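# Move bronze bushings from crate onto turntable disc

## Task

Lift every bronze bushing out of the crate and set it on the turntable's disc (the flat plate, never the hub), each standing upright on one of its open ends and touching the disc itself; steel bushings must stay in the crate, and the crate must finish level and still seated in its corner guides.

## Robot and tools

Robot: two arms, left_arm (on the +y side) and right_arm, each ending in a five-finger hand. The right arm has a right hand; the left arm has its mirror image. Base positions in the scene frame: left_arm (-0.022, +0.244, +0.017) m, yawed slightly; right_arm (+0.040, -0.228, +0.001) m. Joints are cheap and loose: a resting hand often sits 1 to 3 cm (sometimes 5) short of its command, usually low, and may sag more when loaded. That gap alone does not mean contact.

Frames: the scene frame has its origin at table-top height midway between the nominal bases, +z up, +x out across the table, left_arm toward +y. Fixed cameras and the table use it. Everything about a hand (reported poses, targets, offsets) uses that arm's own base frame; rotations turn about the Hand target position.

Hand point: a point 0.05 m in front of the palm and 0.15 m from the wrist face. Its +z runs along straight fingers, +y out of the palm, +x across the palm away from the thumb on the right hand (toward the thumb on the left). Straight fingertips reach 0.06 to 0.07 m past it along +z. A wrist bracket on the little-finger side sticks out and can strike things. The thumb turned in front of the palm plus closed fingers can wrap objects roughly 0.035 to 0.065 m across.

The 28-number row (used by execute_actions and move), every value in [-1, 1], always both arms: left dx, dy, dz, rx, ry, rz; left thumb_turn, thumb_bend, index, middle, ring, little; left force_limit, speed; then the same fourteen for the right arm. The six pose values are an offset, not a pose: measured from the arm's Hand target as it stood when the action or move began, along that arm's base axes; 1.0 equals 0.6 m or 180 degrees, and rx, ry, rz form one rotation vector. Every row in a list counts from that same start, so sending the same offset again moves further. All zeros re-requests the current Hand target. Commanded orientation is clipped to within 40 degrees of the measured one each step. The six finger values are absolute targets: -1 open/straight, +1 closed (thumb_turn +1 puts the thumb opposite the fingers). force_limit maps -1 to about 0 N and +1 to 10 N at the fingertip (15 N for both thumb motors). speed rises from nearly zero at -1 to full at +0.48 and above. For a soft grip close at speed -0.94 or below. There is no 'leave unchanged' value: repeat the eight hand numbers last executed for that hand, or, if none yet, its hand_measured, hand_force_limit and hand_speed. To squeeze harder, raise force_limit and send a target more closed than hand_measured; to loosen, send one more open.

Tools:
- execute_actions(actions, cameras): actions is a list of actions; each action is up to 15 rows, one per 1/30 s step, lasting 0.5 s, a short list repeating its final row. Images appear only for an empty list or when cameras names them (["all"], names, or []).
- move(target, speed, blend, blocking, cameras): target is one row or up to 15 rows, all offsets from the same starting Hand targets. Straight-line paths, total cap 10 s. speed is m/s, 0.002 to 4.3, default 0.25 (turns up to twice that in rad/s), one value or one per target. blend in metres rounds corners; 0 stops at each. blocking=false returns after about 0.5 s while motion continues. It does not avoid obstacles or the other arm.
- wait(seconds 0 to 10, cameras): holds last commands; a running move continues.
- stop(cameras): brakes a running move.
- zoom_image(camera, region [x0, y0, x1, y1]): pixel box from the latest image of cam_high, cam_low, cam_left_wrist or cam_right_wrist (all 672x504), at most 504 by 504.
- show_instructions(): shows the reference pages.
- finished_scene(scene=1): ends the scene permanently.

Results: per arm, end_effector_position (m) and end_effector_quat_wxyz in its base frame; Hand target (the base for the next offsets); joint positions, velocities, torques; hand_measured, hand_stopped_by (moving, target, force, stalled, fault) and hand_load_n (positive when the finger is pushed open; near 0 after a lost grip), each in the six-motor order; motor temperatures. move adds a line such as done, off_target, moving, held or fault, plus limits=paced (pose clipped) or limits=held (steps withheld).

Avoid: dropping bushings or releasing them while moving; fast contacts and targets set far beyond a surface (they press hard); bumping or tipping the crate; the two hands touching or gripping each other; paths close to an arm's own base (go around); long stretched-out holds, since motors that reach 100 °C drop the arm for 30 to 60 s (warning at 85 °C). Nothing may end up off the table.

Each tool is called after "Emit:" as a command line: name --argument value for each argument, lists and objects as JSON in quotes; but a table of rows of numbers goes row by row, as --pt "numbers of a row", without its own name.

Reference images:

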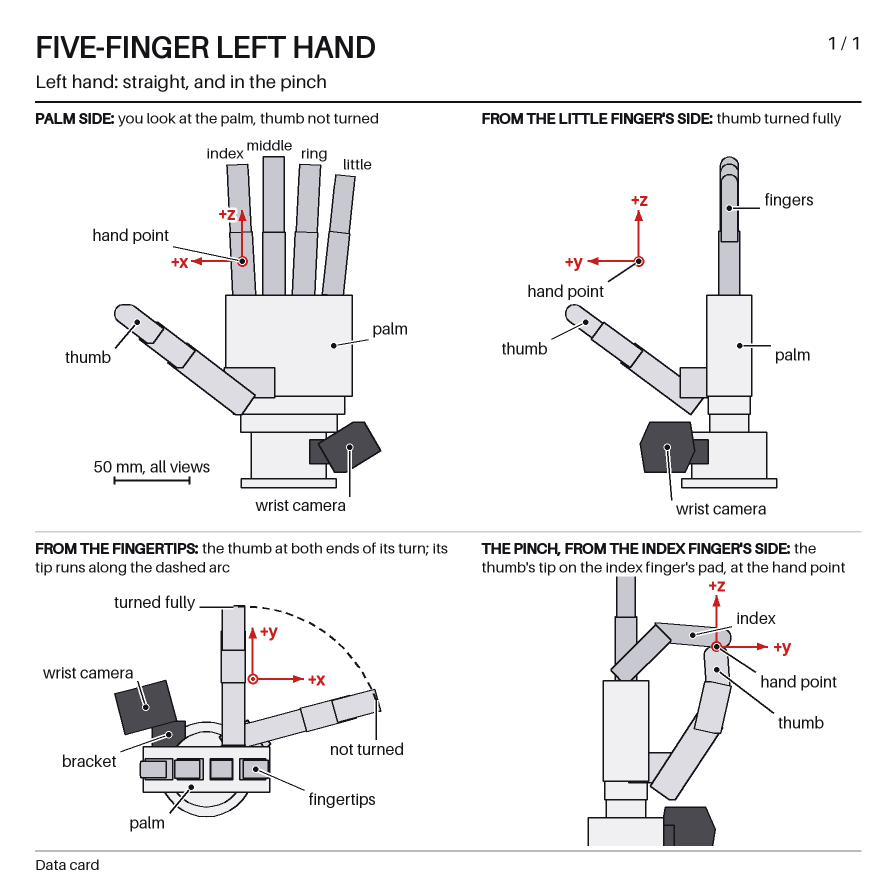

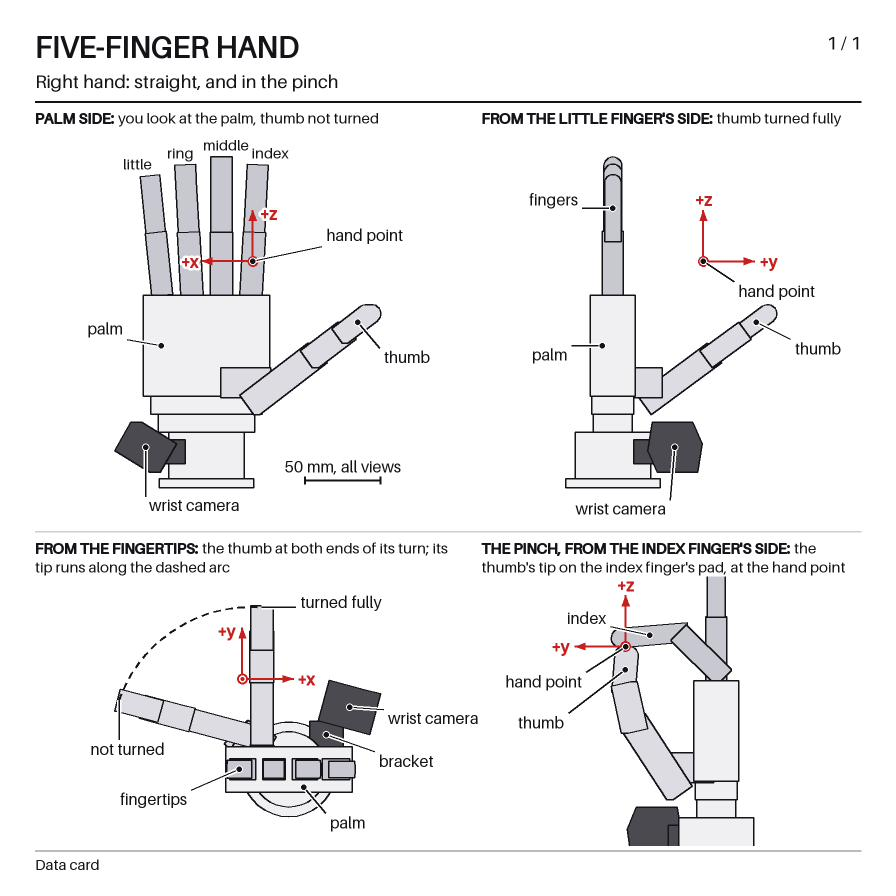

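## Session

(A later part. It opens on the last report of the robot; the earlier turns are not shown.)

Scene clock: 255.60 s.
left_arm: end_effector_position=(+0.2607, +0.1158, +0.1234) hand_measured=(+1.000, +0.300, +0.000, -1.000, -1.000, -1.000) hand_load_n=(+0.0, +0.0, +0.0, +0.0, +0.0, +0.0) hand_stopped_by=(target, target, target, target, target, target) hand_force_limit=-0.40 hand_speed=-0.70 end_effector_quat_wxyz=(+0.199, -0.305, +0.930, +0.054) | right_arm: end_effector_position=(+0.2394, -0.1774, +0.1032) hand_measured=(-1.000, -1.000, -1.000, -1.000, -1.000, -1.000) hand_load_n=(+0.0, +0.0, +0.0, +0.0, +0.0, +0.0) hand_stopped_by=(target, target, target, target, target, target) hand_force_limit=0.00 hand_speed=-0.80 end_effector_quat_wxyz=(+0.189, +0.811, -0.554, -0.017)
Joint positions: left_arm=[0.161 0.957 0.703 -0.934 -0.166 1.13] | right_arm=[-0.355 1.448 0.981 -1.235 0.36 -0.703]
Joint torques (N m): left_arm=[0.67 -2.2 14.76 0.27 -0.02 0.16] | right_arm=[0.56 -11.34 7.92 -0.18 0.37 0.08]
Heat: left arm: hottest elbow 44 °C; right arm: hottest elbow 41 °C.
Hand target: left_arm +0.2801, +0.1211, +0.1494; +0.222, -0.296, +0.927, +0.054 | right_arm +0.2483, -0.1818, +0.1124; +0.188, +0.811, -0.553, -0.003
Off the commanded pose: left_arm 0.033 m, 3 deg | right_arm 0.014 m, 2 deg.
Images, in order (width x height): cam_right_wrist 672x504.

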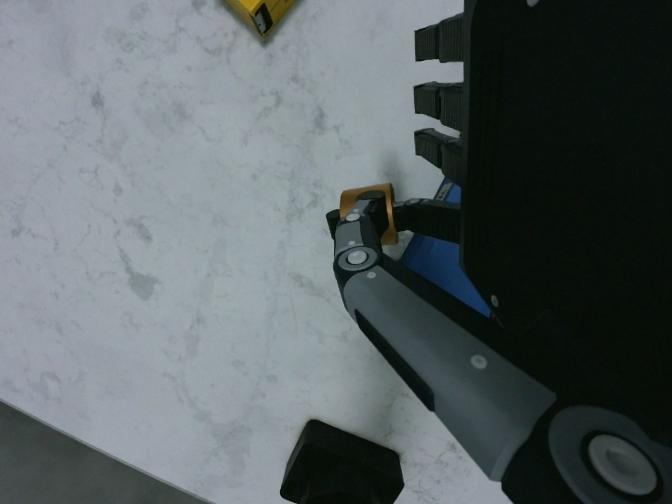

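Emit:
execute_actions --actions '[[[0,0,0,0,0,0,1,0.3,0.25,-1,-1,-1,-0.2,-0.9,0,0,0,0,0,0,-1,-1,-1,-1,-1,-1,0,-0.8]],[[0,0,0,0,0,0,1,0.3,0.25,-1,-1,-1,-0.2,-0.9,0,0,0,0,0,0,-1,-1,-1,-1,-1,-1,0,-0.8]]]' --cameras '["cam_right_wrist"]'

Emit:
zoom_image --camera "cam_right_wrist" --region '[280, 120, 480, 300]'

Scene clock: 257.30 s.
left_arm: end_effector_position=(+0.2607, +0.1158, +0.1234) hand_measured=(+1.000, +0.300, +0.156, -1.000, -1.000, -1.000) hand_load_n=(-1.0, +0.0, +4.5, +0.0, +0.0, +0.0) hand_stopped_by=(target, target, force, target, target, target) hand_force_limit=-0.20 hand_speed=-0.90 end_effector_quat_wxyz=(+0.199, -0.305, +0.930, +0.054) | right_arm: end_effector_position=(+0.2394, -0.1774, +0.1032) hand_measured=(-1.000, -1.000, -1.000, -1.000, -1.000, -1.000) hand_load_n=(+0.0, +0.0, +0.0, +0.0, +0.0, +0.0) hand_stopped_by=(target, target, target, target, target, target) hand_force_limit=0.00 hand_speed=-0.80 end_effector_quat_wxyz=(+0.189, +0.811, -0.554, -0.017)
Joint positions: left_arm=[0.161 0.957 0.703 -0.934 -0.166 1.13] | right_arm=[-0.355 1.448 0.981 -1.235 0.36 -0.703]
Joint torques (N m): left_arm=[0.73 -2.08 14.78 0.27 -0.01 0.16] | right_arm=[0.56 -11.34 7.91 -0.18 0.38 0.08]
Heat: left arm: hottest elbow 44 °C; right arm: hottest elbow 41 °C.
Hand target: left_arm +0.2801, +0.1211, +0.1494; +0.222, -0.296, +0.927, +0.054 | right_arm +0.2483, -0.1818, +0.1124; +0.188, +0.811, -0.553, -0.003
Off the commanded pose: left_arm 0.033 m, 3 deg | right_arm 0.014 m, 2 deg.
Images, in order (width x height): cam_right_wrist 672x504.

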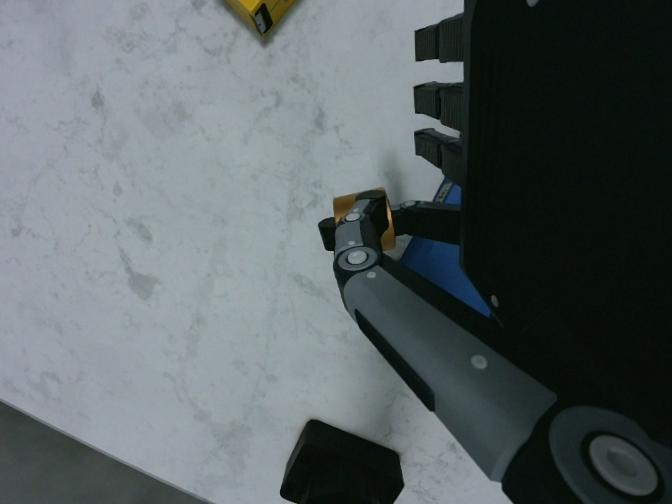

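Scaled by 2.520 from the camera's 672x504 image, which has a finer 960x720 frame.

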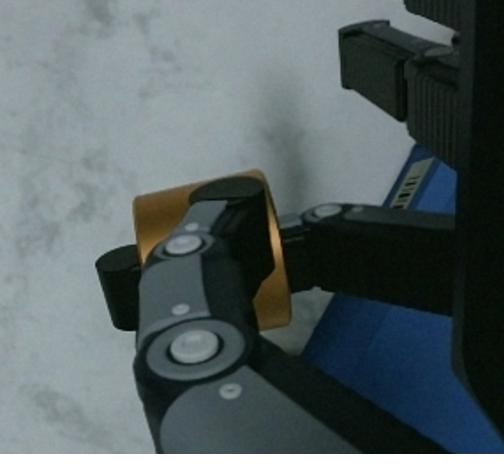

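Emit:
move --pt "0.125 -0.402 0.06 -0.3242 -0.1493 0.0265 1 0.3 0.25 -1 -1 -1 -0.2 -0.9 0 0 0 0 0 0 -1 -1 -1 -1 -1 -1 0 -0.8" --pt "0.1415 -0.647 -0.024 -0.3242 -0.1493 0.0265 1 0.3 0.25 -1 -1 -1 -0.2 -0.9 0 0 0 0 0 0 -1 -1 -1 -1 -1 -1 0 -0.8" --speed 0.15 --blend '[0.03, 0]' --cameras '["cam_right_wrist", "cam_low", "cam_high"]'

Emit:
zoom_image --camera "cam_low" --region '[300, 160, 500, 310]'

Emit:
zoom_image --camera "cam_high" --region '[280, 60, 440, 180]'

Scene clock: 267.83 s.
left_arm: end_effector_position=(+0.3516, -0.2523, +0.1117) hand_measured=(+1.000, +0.300, +0.156, -1.000, -1.000, -1.000) hand_load_n=(-1.0, +0.5, +4.5, +0.0, +0.0, +0.0) hand_stopped_by=(target, target, force, target, target, target) hand_force_limit=-0.20 hand_speed=-0.90 end_effector_quat_wxyz=(+0.242, -0.410, +0.766, -0.432) | right_arm: end_effector_position=(+0.2394, -0.1774, +0.1032) hand_measured=(-1.000, -1.000, -1.000, -1.000, -1.000, -1.000) hand_load_n=(+0.0, +0.0, +0.0, +0.0, +0.0, +0.0) hand_stopped_by=(target, target, target, target, target, target) hand_force_limit=0.00 hand_speed=-0.80 end_effector_quat_wxyz=(+0.189, +0.811, -0.554, -0.017)
Joint positions: left_arm=[-0.546 1.084 0.545 0.003 0.019 0.032] | right_arm=[-0.355 1.448 0.981 -1.235 0.36 -0.703]
Joint torques (N m): left_arm=[-0.5 -3.84 12.07 2.91 -0.13 -0.17] | right_arm=[0.56 -11.34 7.92 -0.18 0.38 0.08]
Heat: left arm: hottest elbow 45 °C; right arm: hottest elbow 41 °C.
Hand target: left_arm +0.3650, -0.2671, +0.1350; +0.249, -0.406, +0.750, -0.459 | right_arm +0.2483, -0.1818, +0.1124; +0.188, +0.811, -0.553, -0.003
Off the commanded pose: left_arm 0.031 m, 4 deg | right_arm 0.014 m, 2 deg.
move: off_target (left_arm, right_arm)
Images, in order (width x height): cam_high 672x504, cam_low 672x504, cam_right_wrist 672x504.

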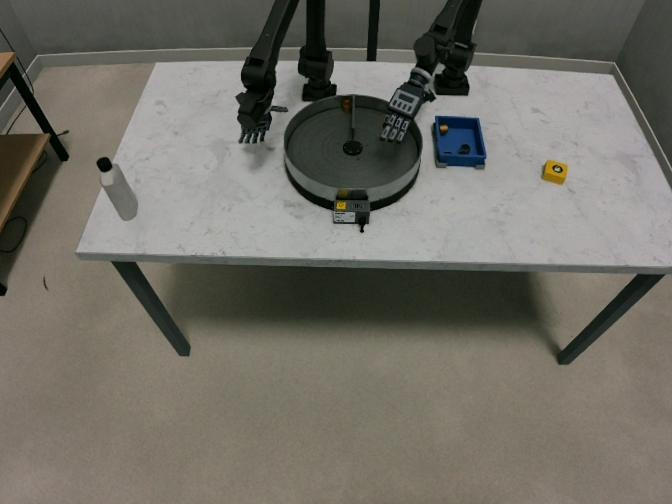

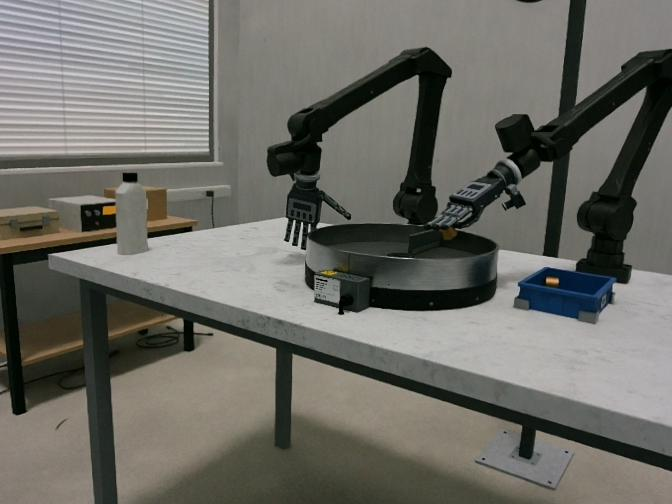

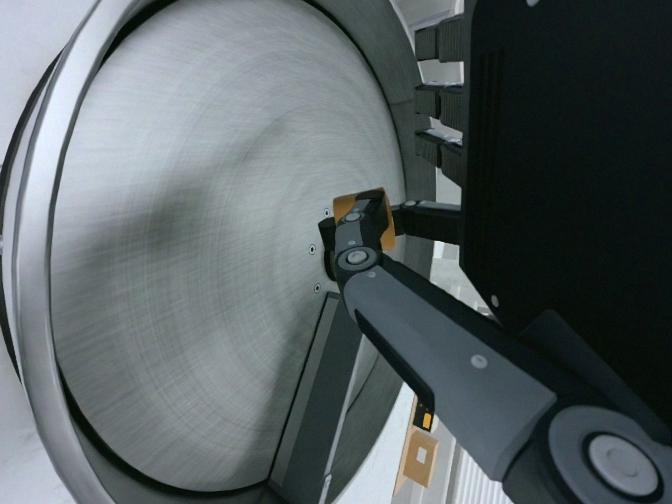

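Scaled by 2.520 from the camera's 672x504 image, which has a finer 960x720 frame.

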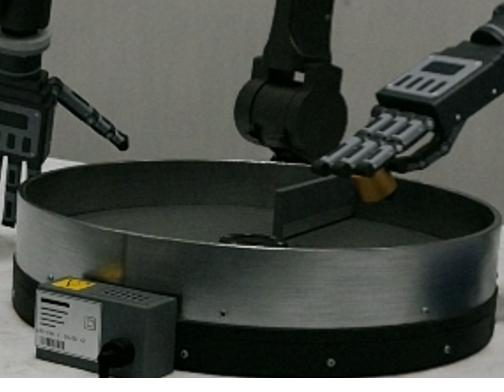

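Scaled by 3.150 from the camera's 672x504 image, which has a finer 960x720 frame.

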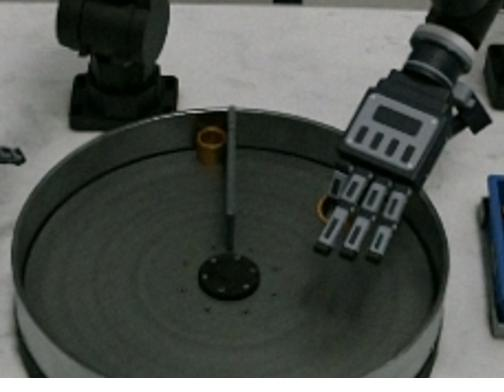

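Emit:
move --target '[-0.006, 0.0, -0.115, 0, 0, 0, 1,0.3,0.25,-1,-1,-1,-0.2,-0.9, 0,0,0,0,0,0,-1,-1,-1,-1,-1,-1,0,-0.8]' --speed 0.08 --cameras '["cam_right_wrist", "cam_high", "cam_low"]'

Emit:
zoom_image --camera "cam_low" --region '[380, 180, 500, 280]'

Scene clock: 270.30 s.
left_arm: end_effector_position=(+0.3578, -0.2561, +0.0571) hand_measured=(+1.000, +0.300, +0.156, -1.000, -1.000, -1.000) hand_load_n=(-1.0, -0.5, +4.5, +0.0, +0.0, +0.0) hand_stopped_by=(target, target, force, target, target, target) hand_force_limit=-0.20 hand_speed=-0.90 end_effector_quat_wxyz=(+0.249, -0.408, +0.760, -0.441) | right_arm: end_effector_position=(+0.2394, -0.1774, +0.1032) hand_measured=(-1.000, -1.000, -1.000, -1.000, -1.000, -1.000) hand_load_n=(+0.0, +0.0, +0.0, +0.0, +0.0, +0.0) hand_stopped_by=(target, target, target, target, target, target) hand_force_limit=0.00 hand_speed=-0.80 end_effector_quat_wxyz=(+0.189, +0.811, -0.554, -0.017)
Joint positions: left_arm=[-0.547 1.243 0.459 0.275 0.015 0.029] | right_arm=[-0.355 1.448 0.981 -1.235 0.36 -0.703]
Joint torques (N m): left_arm=[-0.67 -4.48 8.58 2.96 -0.15 -0.16] | right_arm=[0.62 -11.34 7.91 -0.2 0.38 0.08]
Heat: left arm: hottest elbow 45 °C; right arm: hottest elbow 41 °C.
Hand target: left_arm +0.3614, -0.2671, +0.0660; +0.249, -0.406, +0.750, -0.459 | right_arm +0.2483, -0.1818, +0.1124; +0.188, +0.811, -0.553, -0.003
Off the commanded pose: left_arm 0.015 m, 2 deg | right_arm 0.014 m, 2 deg.
move: off_target (left_arm, right_arm)
Images, in order (width x height): cam_high 672x504, cam_low 672x504, cam_right_wrist 672x504.

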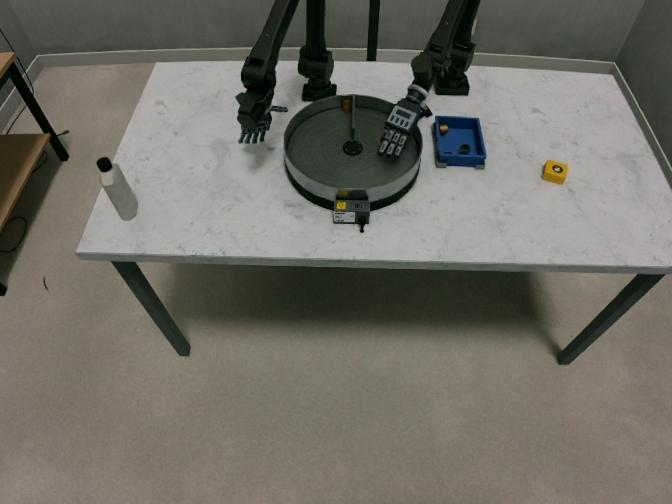

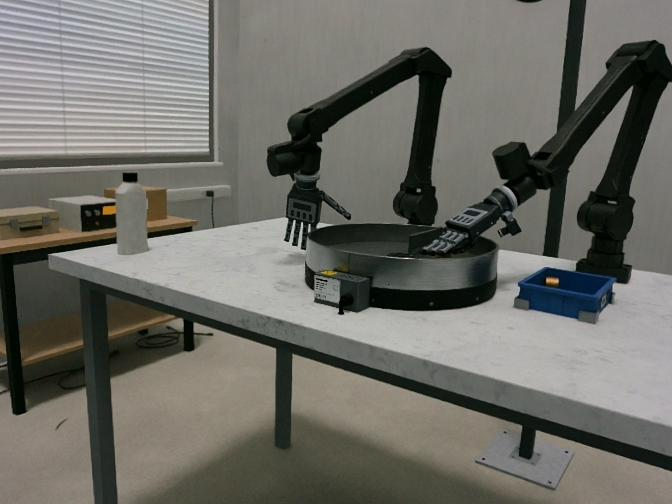

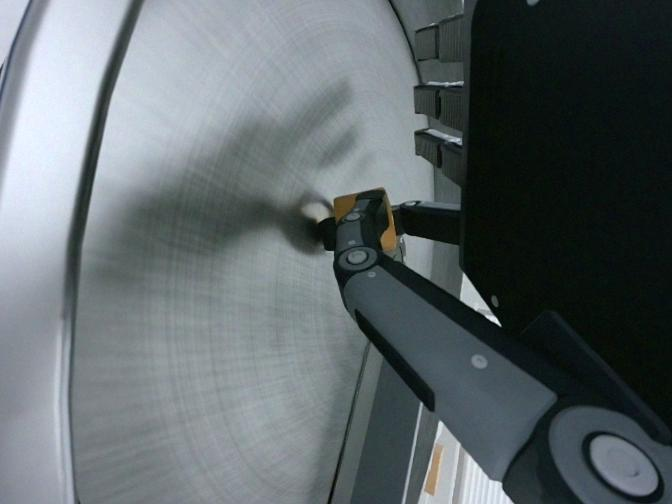

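Scaled by 4.200 from the camera's 672x504 image, which has a finer 960x720 frame.

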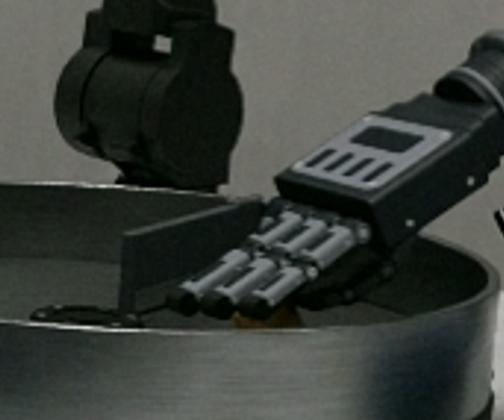

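Emit:
move --target '[0, 0.0, -0.008, 0, 0, 0, 1,0.3,0.25,-1,-1,-1,-0.2,-0.9, 0,0,0,0,0,0,-1,-1,-1,-1,-1,-1,0,-0.8]' --speed 0.05 --cameras '["cam_right_wrist"]'

Emit:
zoom_image --camera "cam_right_wrist" --region '[260, 120, 440, 300]'

Scene clock: 271.83 s.
left_arm: end_effector_position=(+0.3601, -0.2575, +0.0562) hand_measured=(+1.000, +0.300, +0.156, -1.000, -1.000, -1.000) hand_load_n=(-1.0, -0.5, +4.5, +0.0, +0.0, +0.0) hand_stopped_by=(target, target, force, target, target, target) hand_force_limit=-0.20 hand_speed=-0.90 end_effector_quat_wxyz=(+0.249, -0.412, +0.755, -0.446) | right_arm: end_effector_position=(+0.2394, -0.1774, +0.1032) hand_measured=(-1.000, -1.000, -1.000, -1.000, -1.000, -1.000) hand_load_n=(+0.0, +0.0, +0.0, +0.0, +0.0, +0.0) hand_stopped_by=(target, target, target, target, target, target) hand_force_limit=0.00 hand_speed=-0.80 end_effector_quat_wxyz=(+0.189, +0.811, -0.554, -0.017)
Joint positions: left_arm=[-0.546 1.256 0.456 0.301 0.015 0.017] | right_arm=[-0.355 1.448 0.981 -1.235 0.36 -0.703]
Joint torques (N m): left_arm=[-0.67 -4.42 8.38 2.78 -0.16 -0.15] | right_arm=[0.62 -11.34 7.91 -0.18 0.37 0.08]
Heat: left arm: hottest elbow 45 °C; right arm: hottest elbow 41 °C.
Hand target: left_arm +0.3614, -0.2671, +0.0612; +0.249, -0.406, +0.750, -0.459 | right_arm +0.2483, -0.1818, +0.1124; +0.188, +0.811, -0.553, -0.003
Off the commanded pose: left_arm 0.011 m, 2 deg | right_arm 0.014 m, 2 deg.
move: off_target (left_arm, right_arm)
Images, in order (width x height): cam_right_wrist 672x504.

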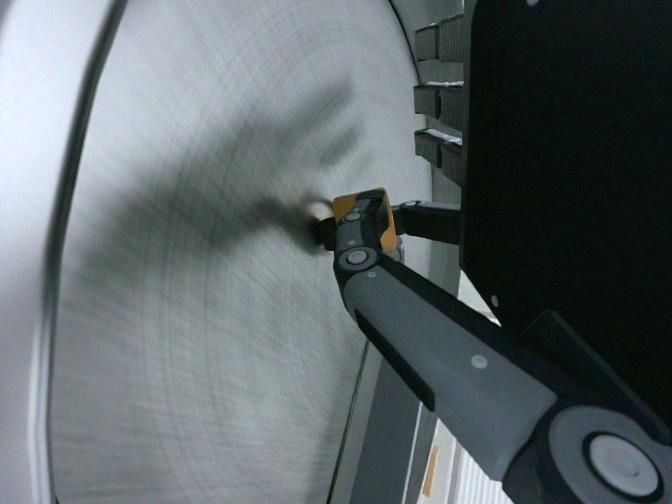

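Scaled by 2.800 from the camera's 672x504 image, which has a finer 960x720 frame.

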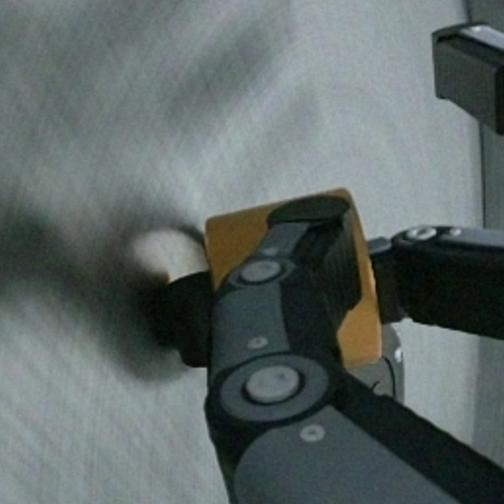

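Emit:
execute_actions --actions '[[[0,0,0,0,0,0,1,0.3,0.05,-1,-1,-1,-0.2,-0.5,0,0,0,0,0,0,-1,-1,-1,-1,-1,-1,0,-0.8]],[[0,0,0,0,0,0,0.0,0.3,0.05,-1,-1,-1,-0.2,0.0,0,0,0,0,0,0,-1,-1,-1,-1,-1,-1,0,-0.8]]]' --cameras '["cam_right_wrist"]'

Emit:
zoom_image --camera "cam_right_wrist" --region '[260, 120, 440, 300]'

Scene clock: 274.80 s.
left_arm: end_effector_position=(+0.3608, -0.2576, +0.0568) hand_measured=(+0.000, +0.300, +0.050, -1.000, -1.000, -1.000) hand_load_n=(+0.0, +0.0, +0.5, +0.0, +0.0, +0.0) hand_stopped_by=(target, target, target, target, target, target) hand_force_limit=-0.20 hand_speed=0.00 end_effector_quat_wxyz=(+0.250, -0.412, +0.754, -0.447) | right_arm: end_effector_position=(+0.2394, -0.1774, +0.1032) hand_measured=(-1.000, -1.000, -1.000, -1.000, -1.000, -1.000) hand_load_n=(+0.0, +0.0, +0.0, +0.0, +0.0, +0.0) hand_stopped_by=(target, target, target, target, target, target) hand_force_limit=0.00 hand_speed=-0.80 end_effector_quat_wxyz=(+0.189, +0.811, -0.554, -0.017)
Joint positions: left_arm=[-0.546 1.256 0.456 0.304 0.013 0.017] | right_arm=[-0.355 1.448 0.981 -1.235 0.36 -0.703]
Joint torques (N m): left_arm=[-0.62 -4.42 8.36 2.66 -0.13 -0.15] | right_arm=[0.62 -11.34 7.91 -0.2 0.37 0.08]
Heat: left arm: hottest elbow 44 °C; right arm: hottest elbow 41 °C.
Hand target: left_arm +0.3614, -0.2671, +0.0612; +0.249, -0.406, +0.750, -0.459 | right_arm +0.2483, -0.1818, +0.1124; +0.188, +0.811, -0.553, -0.003
Off the commanded pose: left_arm 0.010 m, 2 deg | right_arm 0.014 m, 2 deg.
Images, in order (width x height): cam_right_wrist 672x504.

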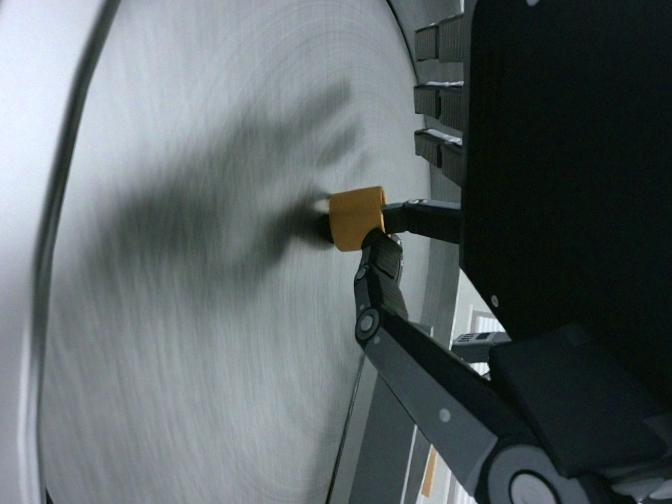

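Scaled by 2.800 from the camera's 672x504 image, which has a finer 960x720 frame.

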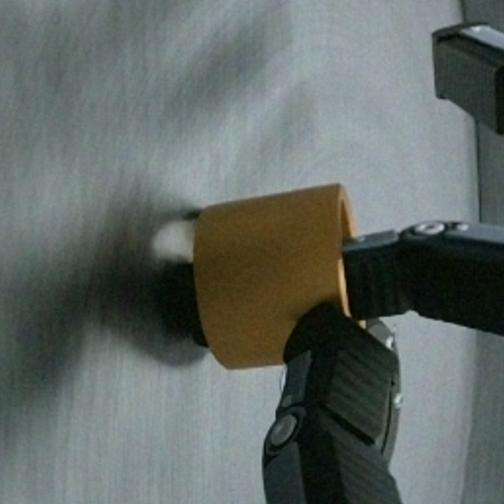

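Emit:
execute_actions --actions '[[[0,0,0,0,0,0,-0.8,0.3,0.05,-1,-1,-1,-0.2,0.0,0,0,0,0,0,0,-1,-1,-1,-1,-1,-1,0,-0.8]],[[0,0,0,0,0,0,-0.8,0.3,-0.2,-1,-1,-1,-0.2,-0.6,0,0,0,0,0,0,-1,-1,-1,-1,-1,-1,0,-0.8]],[[0,0,0,0,0,0,-0.8,0.3,-0.2,-1,-1,-1,-0.2,-0.6,0,0,0,0,0,0,-1,-1,-1,-1,-1,-1,0,-0.8]]]' --cameras '["cam_right_wrist"]'

Emit:
zoom_image --camera "cam_right_wrist" --region '[260, 120, 440, 300]'

Scene clock: 276.97 s.
left_arm: end_effector_position=(+0.3610, -0.2577, +0.0571) hand_measured=(-0.800, +0.300, -0.200, -1.000, -1.000, -1.000) hand_load_n=(+0.0, +0.0, +0.0, +0.0, +0.0, +0.0) hand_stopped_by=(target, target, target, target, target, target) hand_force_limit=-0.20 hand_speed=-0.60 end_effector_quat_wxyz=(+0.250, -0.412, +0.753, -0.448) | right_arm: end_effector_position=(+0.2394, -0.1774, +0.1032) hand_measured=(-1.000, -1.000, -1.000, -1.000, -1.000, -1.000) hand_load_n=(+0.0, +0.0, +0.0, +0.0, +0.0, +0.0) hand_stopped_by=(target, target, target, target, target, target) hand_force_limit=0.00 hand_speed=-0.80 end_effector_quat_wxyz=(+0.189, +0.811, -0.554, -0.017)
Joint positions: left_arm=[-0.546 1.256 0.456 0.306 0.013 0.017] | right_arm=[-0.355 1.448 0.981 -1.235 0.36 -0.703]
Joint torques (N m): left_arm=[-0.62 -4.48 8.36 2.61 -0.12 -0.15] | right_arm=[0.62 -11.34 7.91 -0.18 0.38 0.08]
Heat: left arm: hottest elbow 44 °C; right arm: hottest elbow 42 °C.
Hand target: left_arm +0.3614, -0.2671, +0.0612; +0.249, -0.406, +0.750, -0.459 | right_arm +0.2483, -0.1818, +0.1124; +0.188, +0.811, -0.553, -0.003
Off the commanded pose: left_arm 0.010 m, 2 deg | right_arm 0.014 m, 2 deg.
Images, in order (width x height): cam_right_wrist 672x504.

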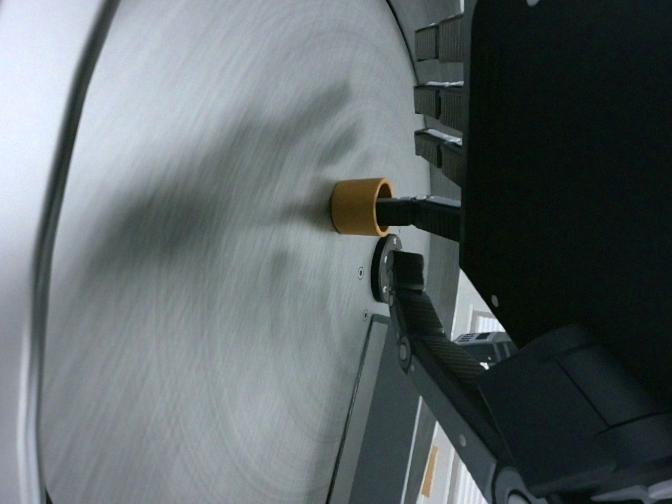

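Scaled by 2.800 from the camera's 672x504 image, which has a finer 960x720 frame.

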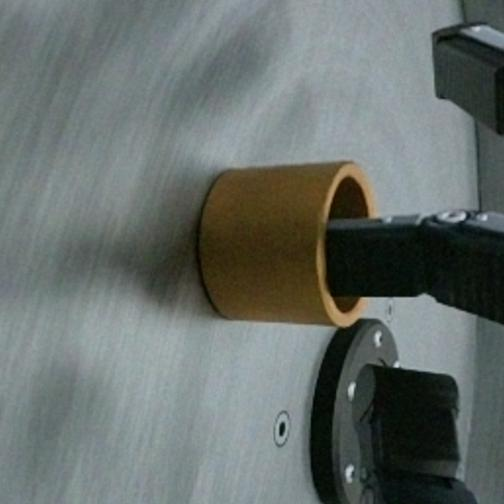

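Emit:
move --target '[0.015, -0.005, 0.17, 0, 0, 0, -0.8,0.3,-0.2,-1,-1,-1,-0.2,-0.6, 0,0,0,0,0,0,-1,-1,-1,-1,-1,-1,0,-0.8]' --speed 0.15 --cameras '["cam_right_wrist", "cam_high", "cam_low"]'

Emit:
zoom_image --camera "cam_high" --region '[280, 60, 500, 210]'

Scene clock: 278.97 s.
left_arm: end_effector_position=(+0.3581, -0.2560, +0.1304) hand_measured=(-0.800, +0.300, -0.200, -1.000, -1.000, -1.000) hand_load_n=(+0.0, +0.0, +0.0, +0.0, +0.0, -0.5) hand_stopped_by=(target, target, target, target, target, target) hand_force_limit=-0.20 hand_speed=-0.60 end_effector_quat_wxyz=(+0.244, -0.416, +0.760, -0.436) | right_arm: end_effector_position=(+0.2394, -0.1774, +0.1032) hand_measured=(-1.000, -1.000, -1.000, -1.000, -1.000, -1.000) hand_load_n=(+0.0, +0.0, +0.0, +0.0, +0.0, +0.0) hand_stopped_by=(target, target, target, target, target, target) hand_force_limit=0.00 hand_speed=-0.80 end_effector_quat_wxyz=(+0.189, +0.811, -0.554, -0.017)
Joint positions: left_arm=[-0.546 1.07 0.585 -0.04 0.013 0.017] | right_arm=[-0.355 1.448 0.981 -1.235 0.36 -0.703]
Joint torques (N m): left_arm=[-0.03 -4.66 14.35 1.02 0.11 -0.11] | right_arm=[0.62 -11.34 7.91 -0.18 0.38 0.08]
Heat: left arm: hottest elbow 44 °C; right arm: hottest elbow 42 °C.
Hand target: left_arm +0.3704, -0.2701, +0.1632; +0.249, -0.406, +0.750, -0.459 | right_arm +0.2483, -0.1818, +0.1124; +0.188, +0.811, -0.553, -0.003
Off the commanded pose: left_arm 0.038 m, 3 deg | right_arm 0.014 m, 2 deg.
move: off_target (left_arm, right_arm)
Images, in order (width x height): cam_high 672x504, cam_low 672x504, cam_right_wrist 672x504.

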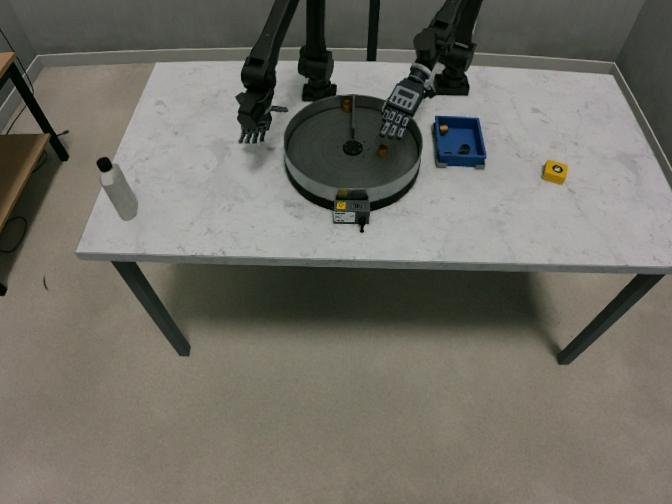

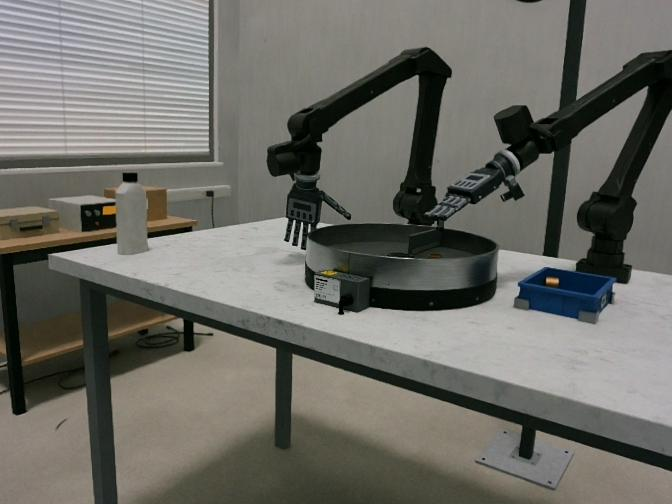

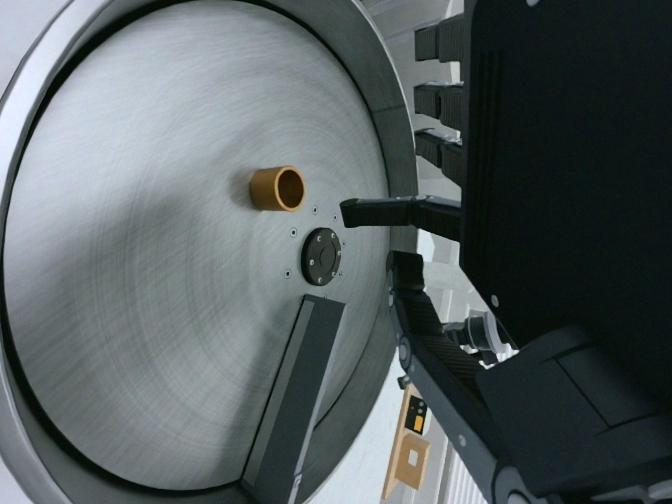

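Scaled by 2.291 from the camera's 672x504 image, which has a finer 960x720 frame.

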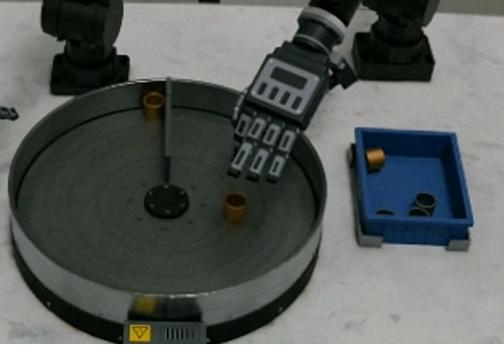

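Emit:
move --target '[-0.151, 0.3335, 0.06, -0.200, 0.3686, 0.6024, 1,-1,-1,1,1,1,-0.2,0.0, 0,0,0,0,0,0,-1,-1,-1,-1,-1,-1,0,-0.8]' --speed 0.25 --cameras '["cam_right_wrist", "cam_high", "cam_low"]'

Scene clock: 296.93 s.
left_arm: end_effector_position=(+0.2635, -0.0683, +0.1768) hand_measured=(+1.000, -1.000, -1.000, +1.000, +1.000, +1.000) hand_load_n=(+0.0, +0.0, +0.0, +0.0, +0.0, +0.0) hand_stopped_by=(target, target, target, target, target, target) hand_force_limit=-0.20 hand_speed=0.00 end_effector_quat_wxyz=(-0.005, +1.000, -0.011, -0.021) | right_arm: end_effector_position=(+0.2394, -0.1774, +0.1032) hand_measured=(-1.000, -1.000, -1.000, -1.000, -1.000, -1.000) hand_load_n=(+0.0, +0.0, +0.0, +0.0, +0.0, +0.0) hand_stopped_by=(target, target, target, target, target, target) hand_force_limit=0.00 hand_speed=-0.80 end_effector_quat_wxyz=(+0.189, +0.811, -0.554, -0.017)
Joint positions: left_arm=[-0.038 0.973 0.881 -1.52 -0.01 -1.588] | right_arm=[-0.355 1.448 0.981 -1.235 0.36 -0.703]
Joint torques (N m): left_arm=[0.5 -1.67 13.87 -0.5 0.2 -0.15] | right_arm=[0.62 -11.34 7.92 -0.18 0.37 0.08]
Motor temperatures (°C): left_arm=[35 28 48 27 26 25] | right_arm=[33 30 42 26 25 26]
Heat: left arm: hottest elbow 48 °C; right arm: hottest elbow 42 °C.
Hand target: left_arm +0.2798, -0.0700, +0.1992; +0.000, +1.000, +0.001, +0.000 | right_arm +0.2483, -0.1818, +0.1124; +0.188, +0.811, -0.553, -0.003
Off the commanded pose: left_arm 0.028 m, 3 deg | right_arm 0.014 m, 2 deg.
move: off_target (left_arm, right_arm)
Images, in order (width x height): cam_high 672x504, cam_low 672x504, cam_right_wrist 672x504.

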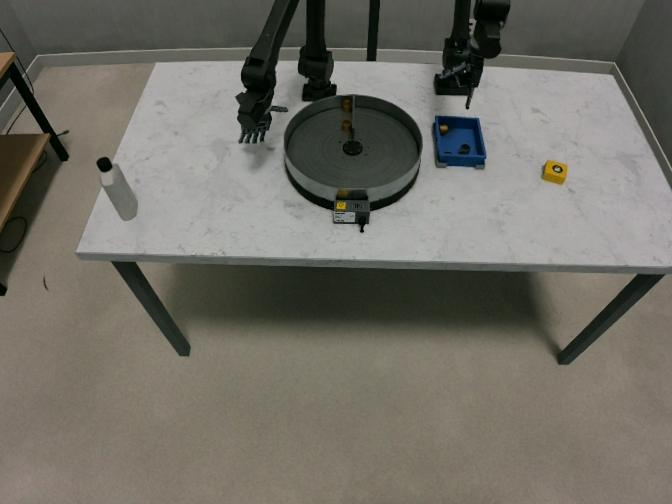

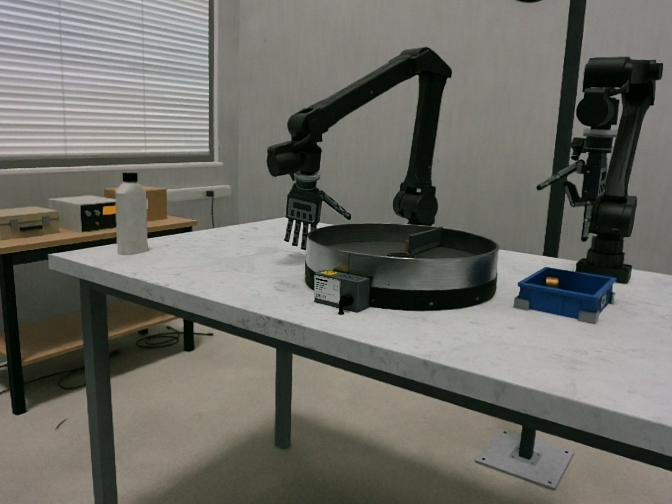

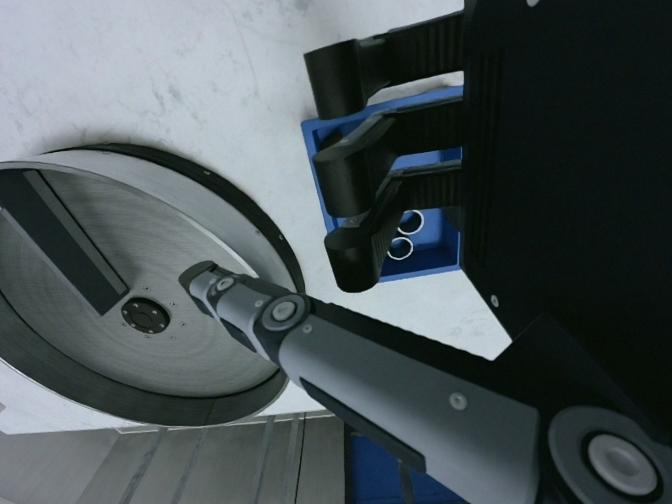

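Emit:
execute_actions --actions '[[[0,0,0,0,0,0,1,-1,-1,-1,-1,-1,-0.2,0.4,0,0,0,0,0,0,-1,-1,-1,-1,-1,-1,0,-0.8]],[[0,0,0,0,0,0,1,-1,-1,-1,-1,-1,-0.2,0.4,0,0,0,0,0,0,-1,-1,-1,-1,-1,-1,0,-0.8]]]' --cameras '["cam_right_wrist"]'

Emit:
zoom_image --camera "cam_right_wrist" --region '[290, 70, 470, 290]'

Scene clock: 298.73 s.
left_arm: end_effector_position=(+0.2637, -0.0685, +0.1768) hand_measured=(+1.000, -1.000, -1.000, -1.000, -1.000, -1.000) hand_load_n=(+0.0, +0.0, +0.0, +0.0, +0.0, +0.5) hand_stopped_by=(target, target, target, target, target, target) hand_force_limit=-0.20 hand_speed=0.40 end_effector_quat_wxyz=(-0.005, +1.000, -0.009, -0.021) | right_arm: end_effector_position=(+0.2394, -0.1774, +0.1032) hand_measured=(-1.000, -1.000, -1.000, -1.000, -1.000, -1.000) hand_load_n=(+0.0, +0.0, +0.0, +0.0, +0.0, +0.0) hand_stopped_by=(target, target, target, target, target, target) hand_force_limit=0.00 hand_speed=-0.80 end_effector_quat_wxyz=(+0.189, +0.811, -0.554, -0.017)
Joint positions: left_arm=[-0.038 0.973 0.881 -1.52 -0.008 -1.591] | right_arm=[-0.355 1.448 0.981 -1.235 0.36 -0.703]
Joint torques (N m): left_arm=[0.56 -1.73 13.89 -0.49 0.15 -0.16] | right_arm=[0.62 -11.28 7.92 -0.2 0.38 0.08]
Heat: left arm: hottest elbow 48 °C; right arm: hottest elbow 42 °C.
Hand target: left_arm +0.2798, -0.0700, +0.1992; +0.000, +1.000, +0.001, +0.000 | right_arm +0.2483, -0.1818, +0.1124; +0.188, +0.811, -0.553, -0.003
Off the commanded pose: left_arm 0.028 m, 3 deg | right_arm 0.014 m, 2 deg.
Images, in order (width x height): cam_right_wrist 672x504.

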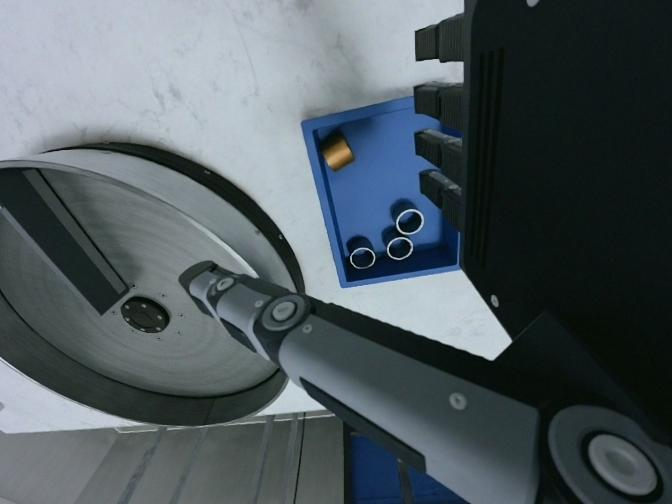

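Scaled by 2.291 from the camera's 672x504 image, which has a finer 960x720 frame.

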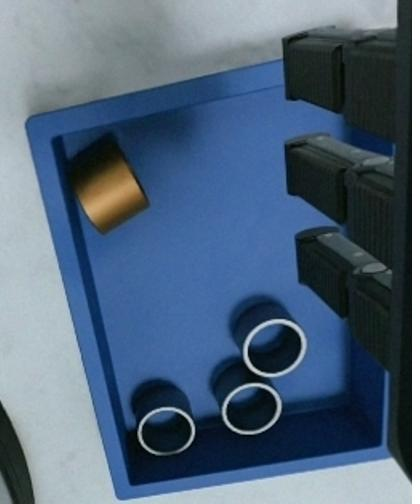

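Emit:
move --target '[-0.0573, -0.1083, -0.127, 0,0,0, 1,-1,-1,1,1,1,-0.2,0.4, 0,0,0,0,0,0,-1,-1,-1,-1,-1,-1,0,-0.8]' --speed 0.15 --cameras '["cam_right_wrist"]'

Emit:
zoom_image --camera "cam_right_wrist" --region '[290, 70, 530, 290]'

Scene clock: 304.80 s.
left_arm: end_effector_position=(+0.2372, -0.1320, +0.1169) hand_measured=(+1.000, -1.000, -1.000, +1.000, +1.000, +1.000) hand_load_n=(+0.0, +0.0, +0.0, +0.0, +0.0, +0.0) hand_stopped_by=(target, target, target, target, target, target) hand_force_limit=-0.20 hand_speed=0.40 end_effector_quat_wxyz=(-0.006, +1.000, -0.008, -0.018) | right_arm: end_effector_position=(+0.2394, -0.1774, +0.1032) hand_measured=(-1.000, -1.000, -1.000, -1.000, -1.000, -1.000) hand_load_n=(+0.0, +0.0, +0.0, +0.0, +0.0, +0.0) hand_stopped_by=(target, target, target, target, target, target) hand_force_limit=0.00 hand_speed=-0.80 end_effector_quat_wxyz=(+0.189, +0.811, -0.554, -0.017)
Joint positions: left_arm=[-0.33 0.957 0.712 -1.365 -0.001 -1.884] | right_arm=[-0.355 1.448 0.981 -1.235 0.36 -0.703]
Joint torques (N m): left_arm=[-0.62 -2.43 9.39 0.79 -0.09 -0.14] | right_arm=[0.62 -11.34 7.91 -0.2 0.38 0.08]
Heat: left arm: hottest elbow 48 °C; right arm: hottest elbow 42 °C.
Hand target: left_arm +0.2454, -0.1349, +0.1230; +0.000, +1.000, +0.001, +0.000 | right_arm +0.2483, -0.1818, +0.1124; +0.188, +0.811, -0.553, -0.003
Off the commanded pose: left_arm 0.011 m, 2 deg | right_arm 0.014 m, 2 deg.
move: off_target (left_arm, right_arm)
Images, in order (width x height): cam_right_wrist 672x504.

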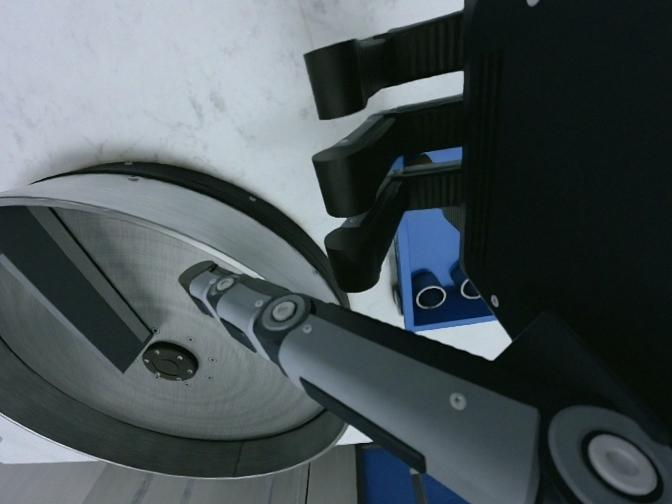

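Scaled by 2.100 from the camera's 672x504 image, which has a finer 960x720 frame.

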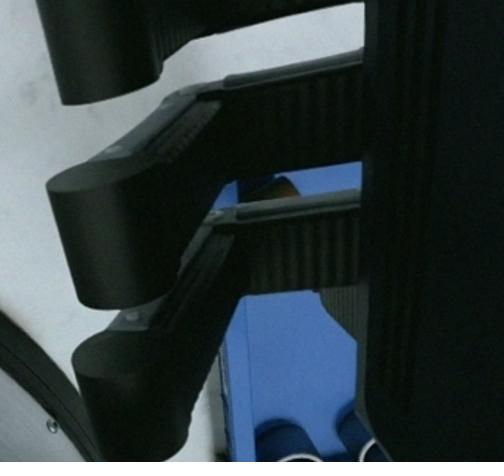

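Emit:
execute_actions --actions '[[[0,0,0,0,0,0,1,-1,-1,-1,-1,-1,-0.2,0.45,0,0,0,0,0,0,-1,-1,-1,-1,-1,-1,0,-0.8]]]' --cameras '["cam_right_wrist"]'

Emit:
zoom_image --camera "cam_right_wrist" --region '[350, 110, 510, 240]'

Scene clock: 306.13 s.
left_arm: end_effector_position=(+0.2376, -0.1313, +0.1169) hand_measured=(+1.000, -1.000, -1.000, -1.000, -1.000, -1.000) hand_load_n=(+0.0, -0.5, +0.0, +0.0, +0.0, +0.0) hand_stopped_by=(target, target, target, target, target, target) hand_force_limit=-0.20 hand_speed=0.45 end_effector_quat_wxyz=(-0.007, +1.000, -0.007, -0.018) | right_arm: end_effector_position=(+0.2394, -0.1774, +0.1032) hand_measured=(-1.000, -1.000, -1.000, -1.000, -1.000, -1.000) hand_load_n=(+0.0, +0.0, +0.0, +0.0, +0.0, +0.0) hand_stopped_by=(target, target, target, target, target, target) hand_force_limit=0.00 hand_speed=-0.80 end_effector_quat_wxyz=(+0.189, +0.811, -0.554, -0.017)
Joint positions: left_arm=[-0.328 0.957 0.712 -1.365 -0.002 -1.885] | right_arm=[-0.355 1.448 0.981 -1.235 0.36 -0.703]
Joint torques (N m): left_arm=[-0.62 -2.49 9.4 0.75 -0.09 -0.16] | right_arm=[0.56 -11.34 7.91 -0.2 0.38 0.08]
Heat: left arm: hottest elbow 48 °C; right arm: hottest elbow 42 °C.
Hand target: left_arm +0.2454, -0.1349, +0.1230; +0.000, +1.000, +0.001, +0.000 | right_arm +0.2483, -0.1818, +0.1124; +0.188, +0.811, -0.553, -0.003
Off the commanded pose: left_arm 0.011 m, 2 deg | right_arm 0.014 m, 2 deg.
Images, in order (width x height): cam_right_wrist 672x504.

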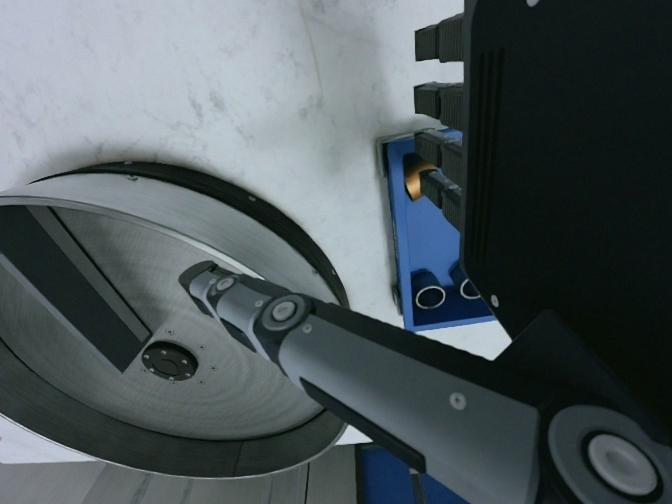

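Scaled by 3.150 from the camera's 672x504 image, which has a finer 960x720 frame.

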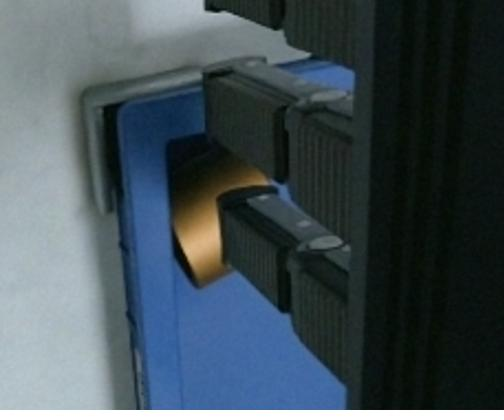

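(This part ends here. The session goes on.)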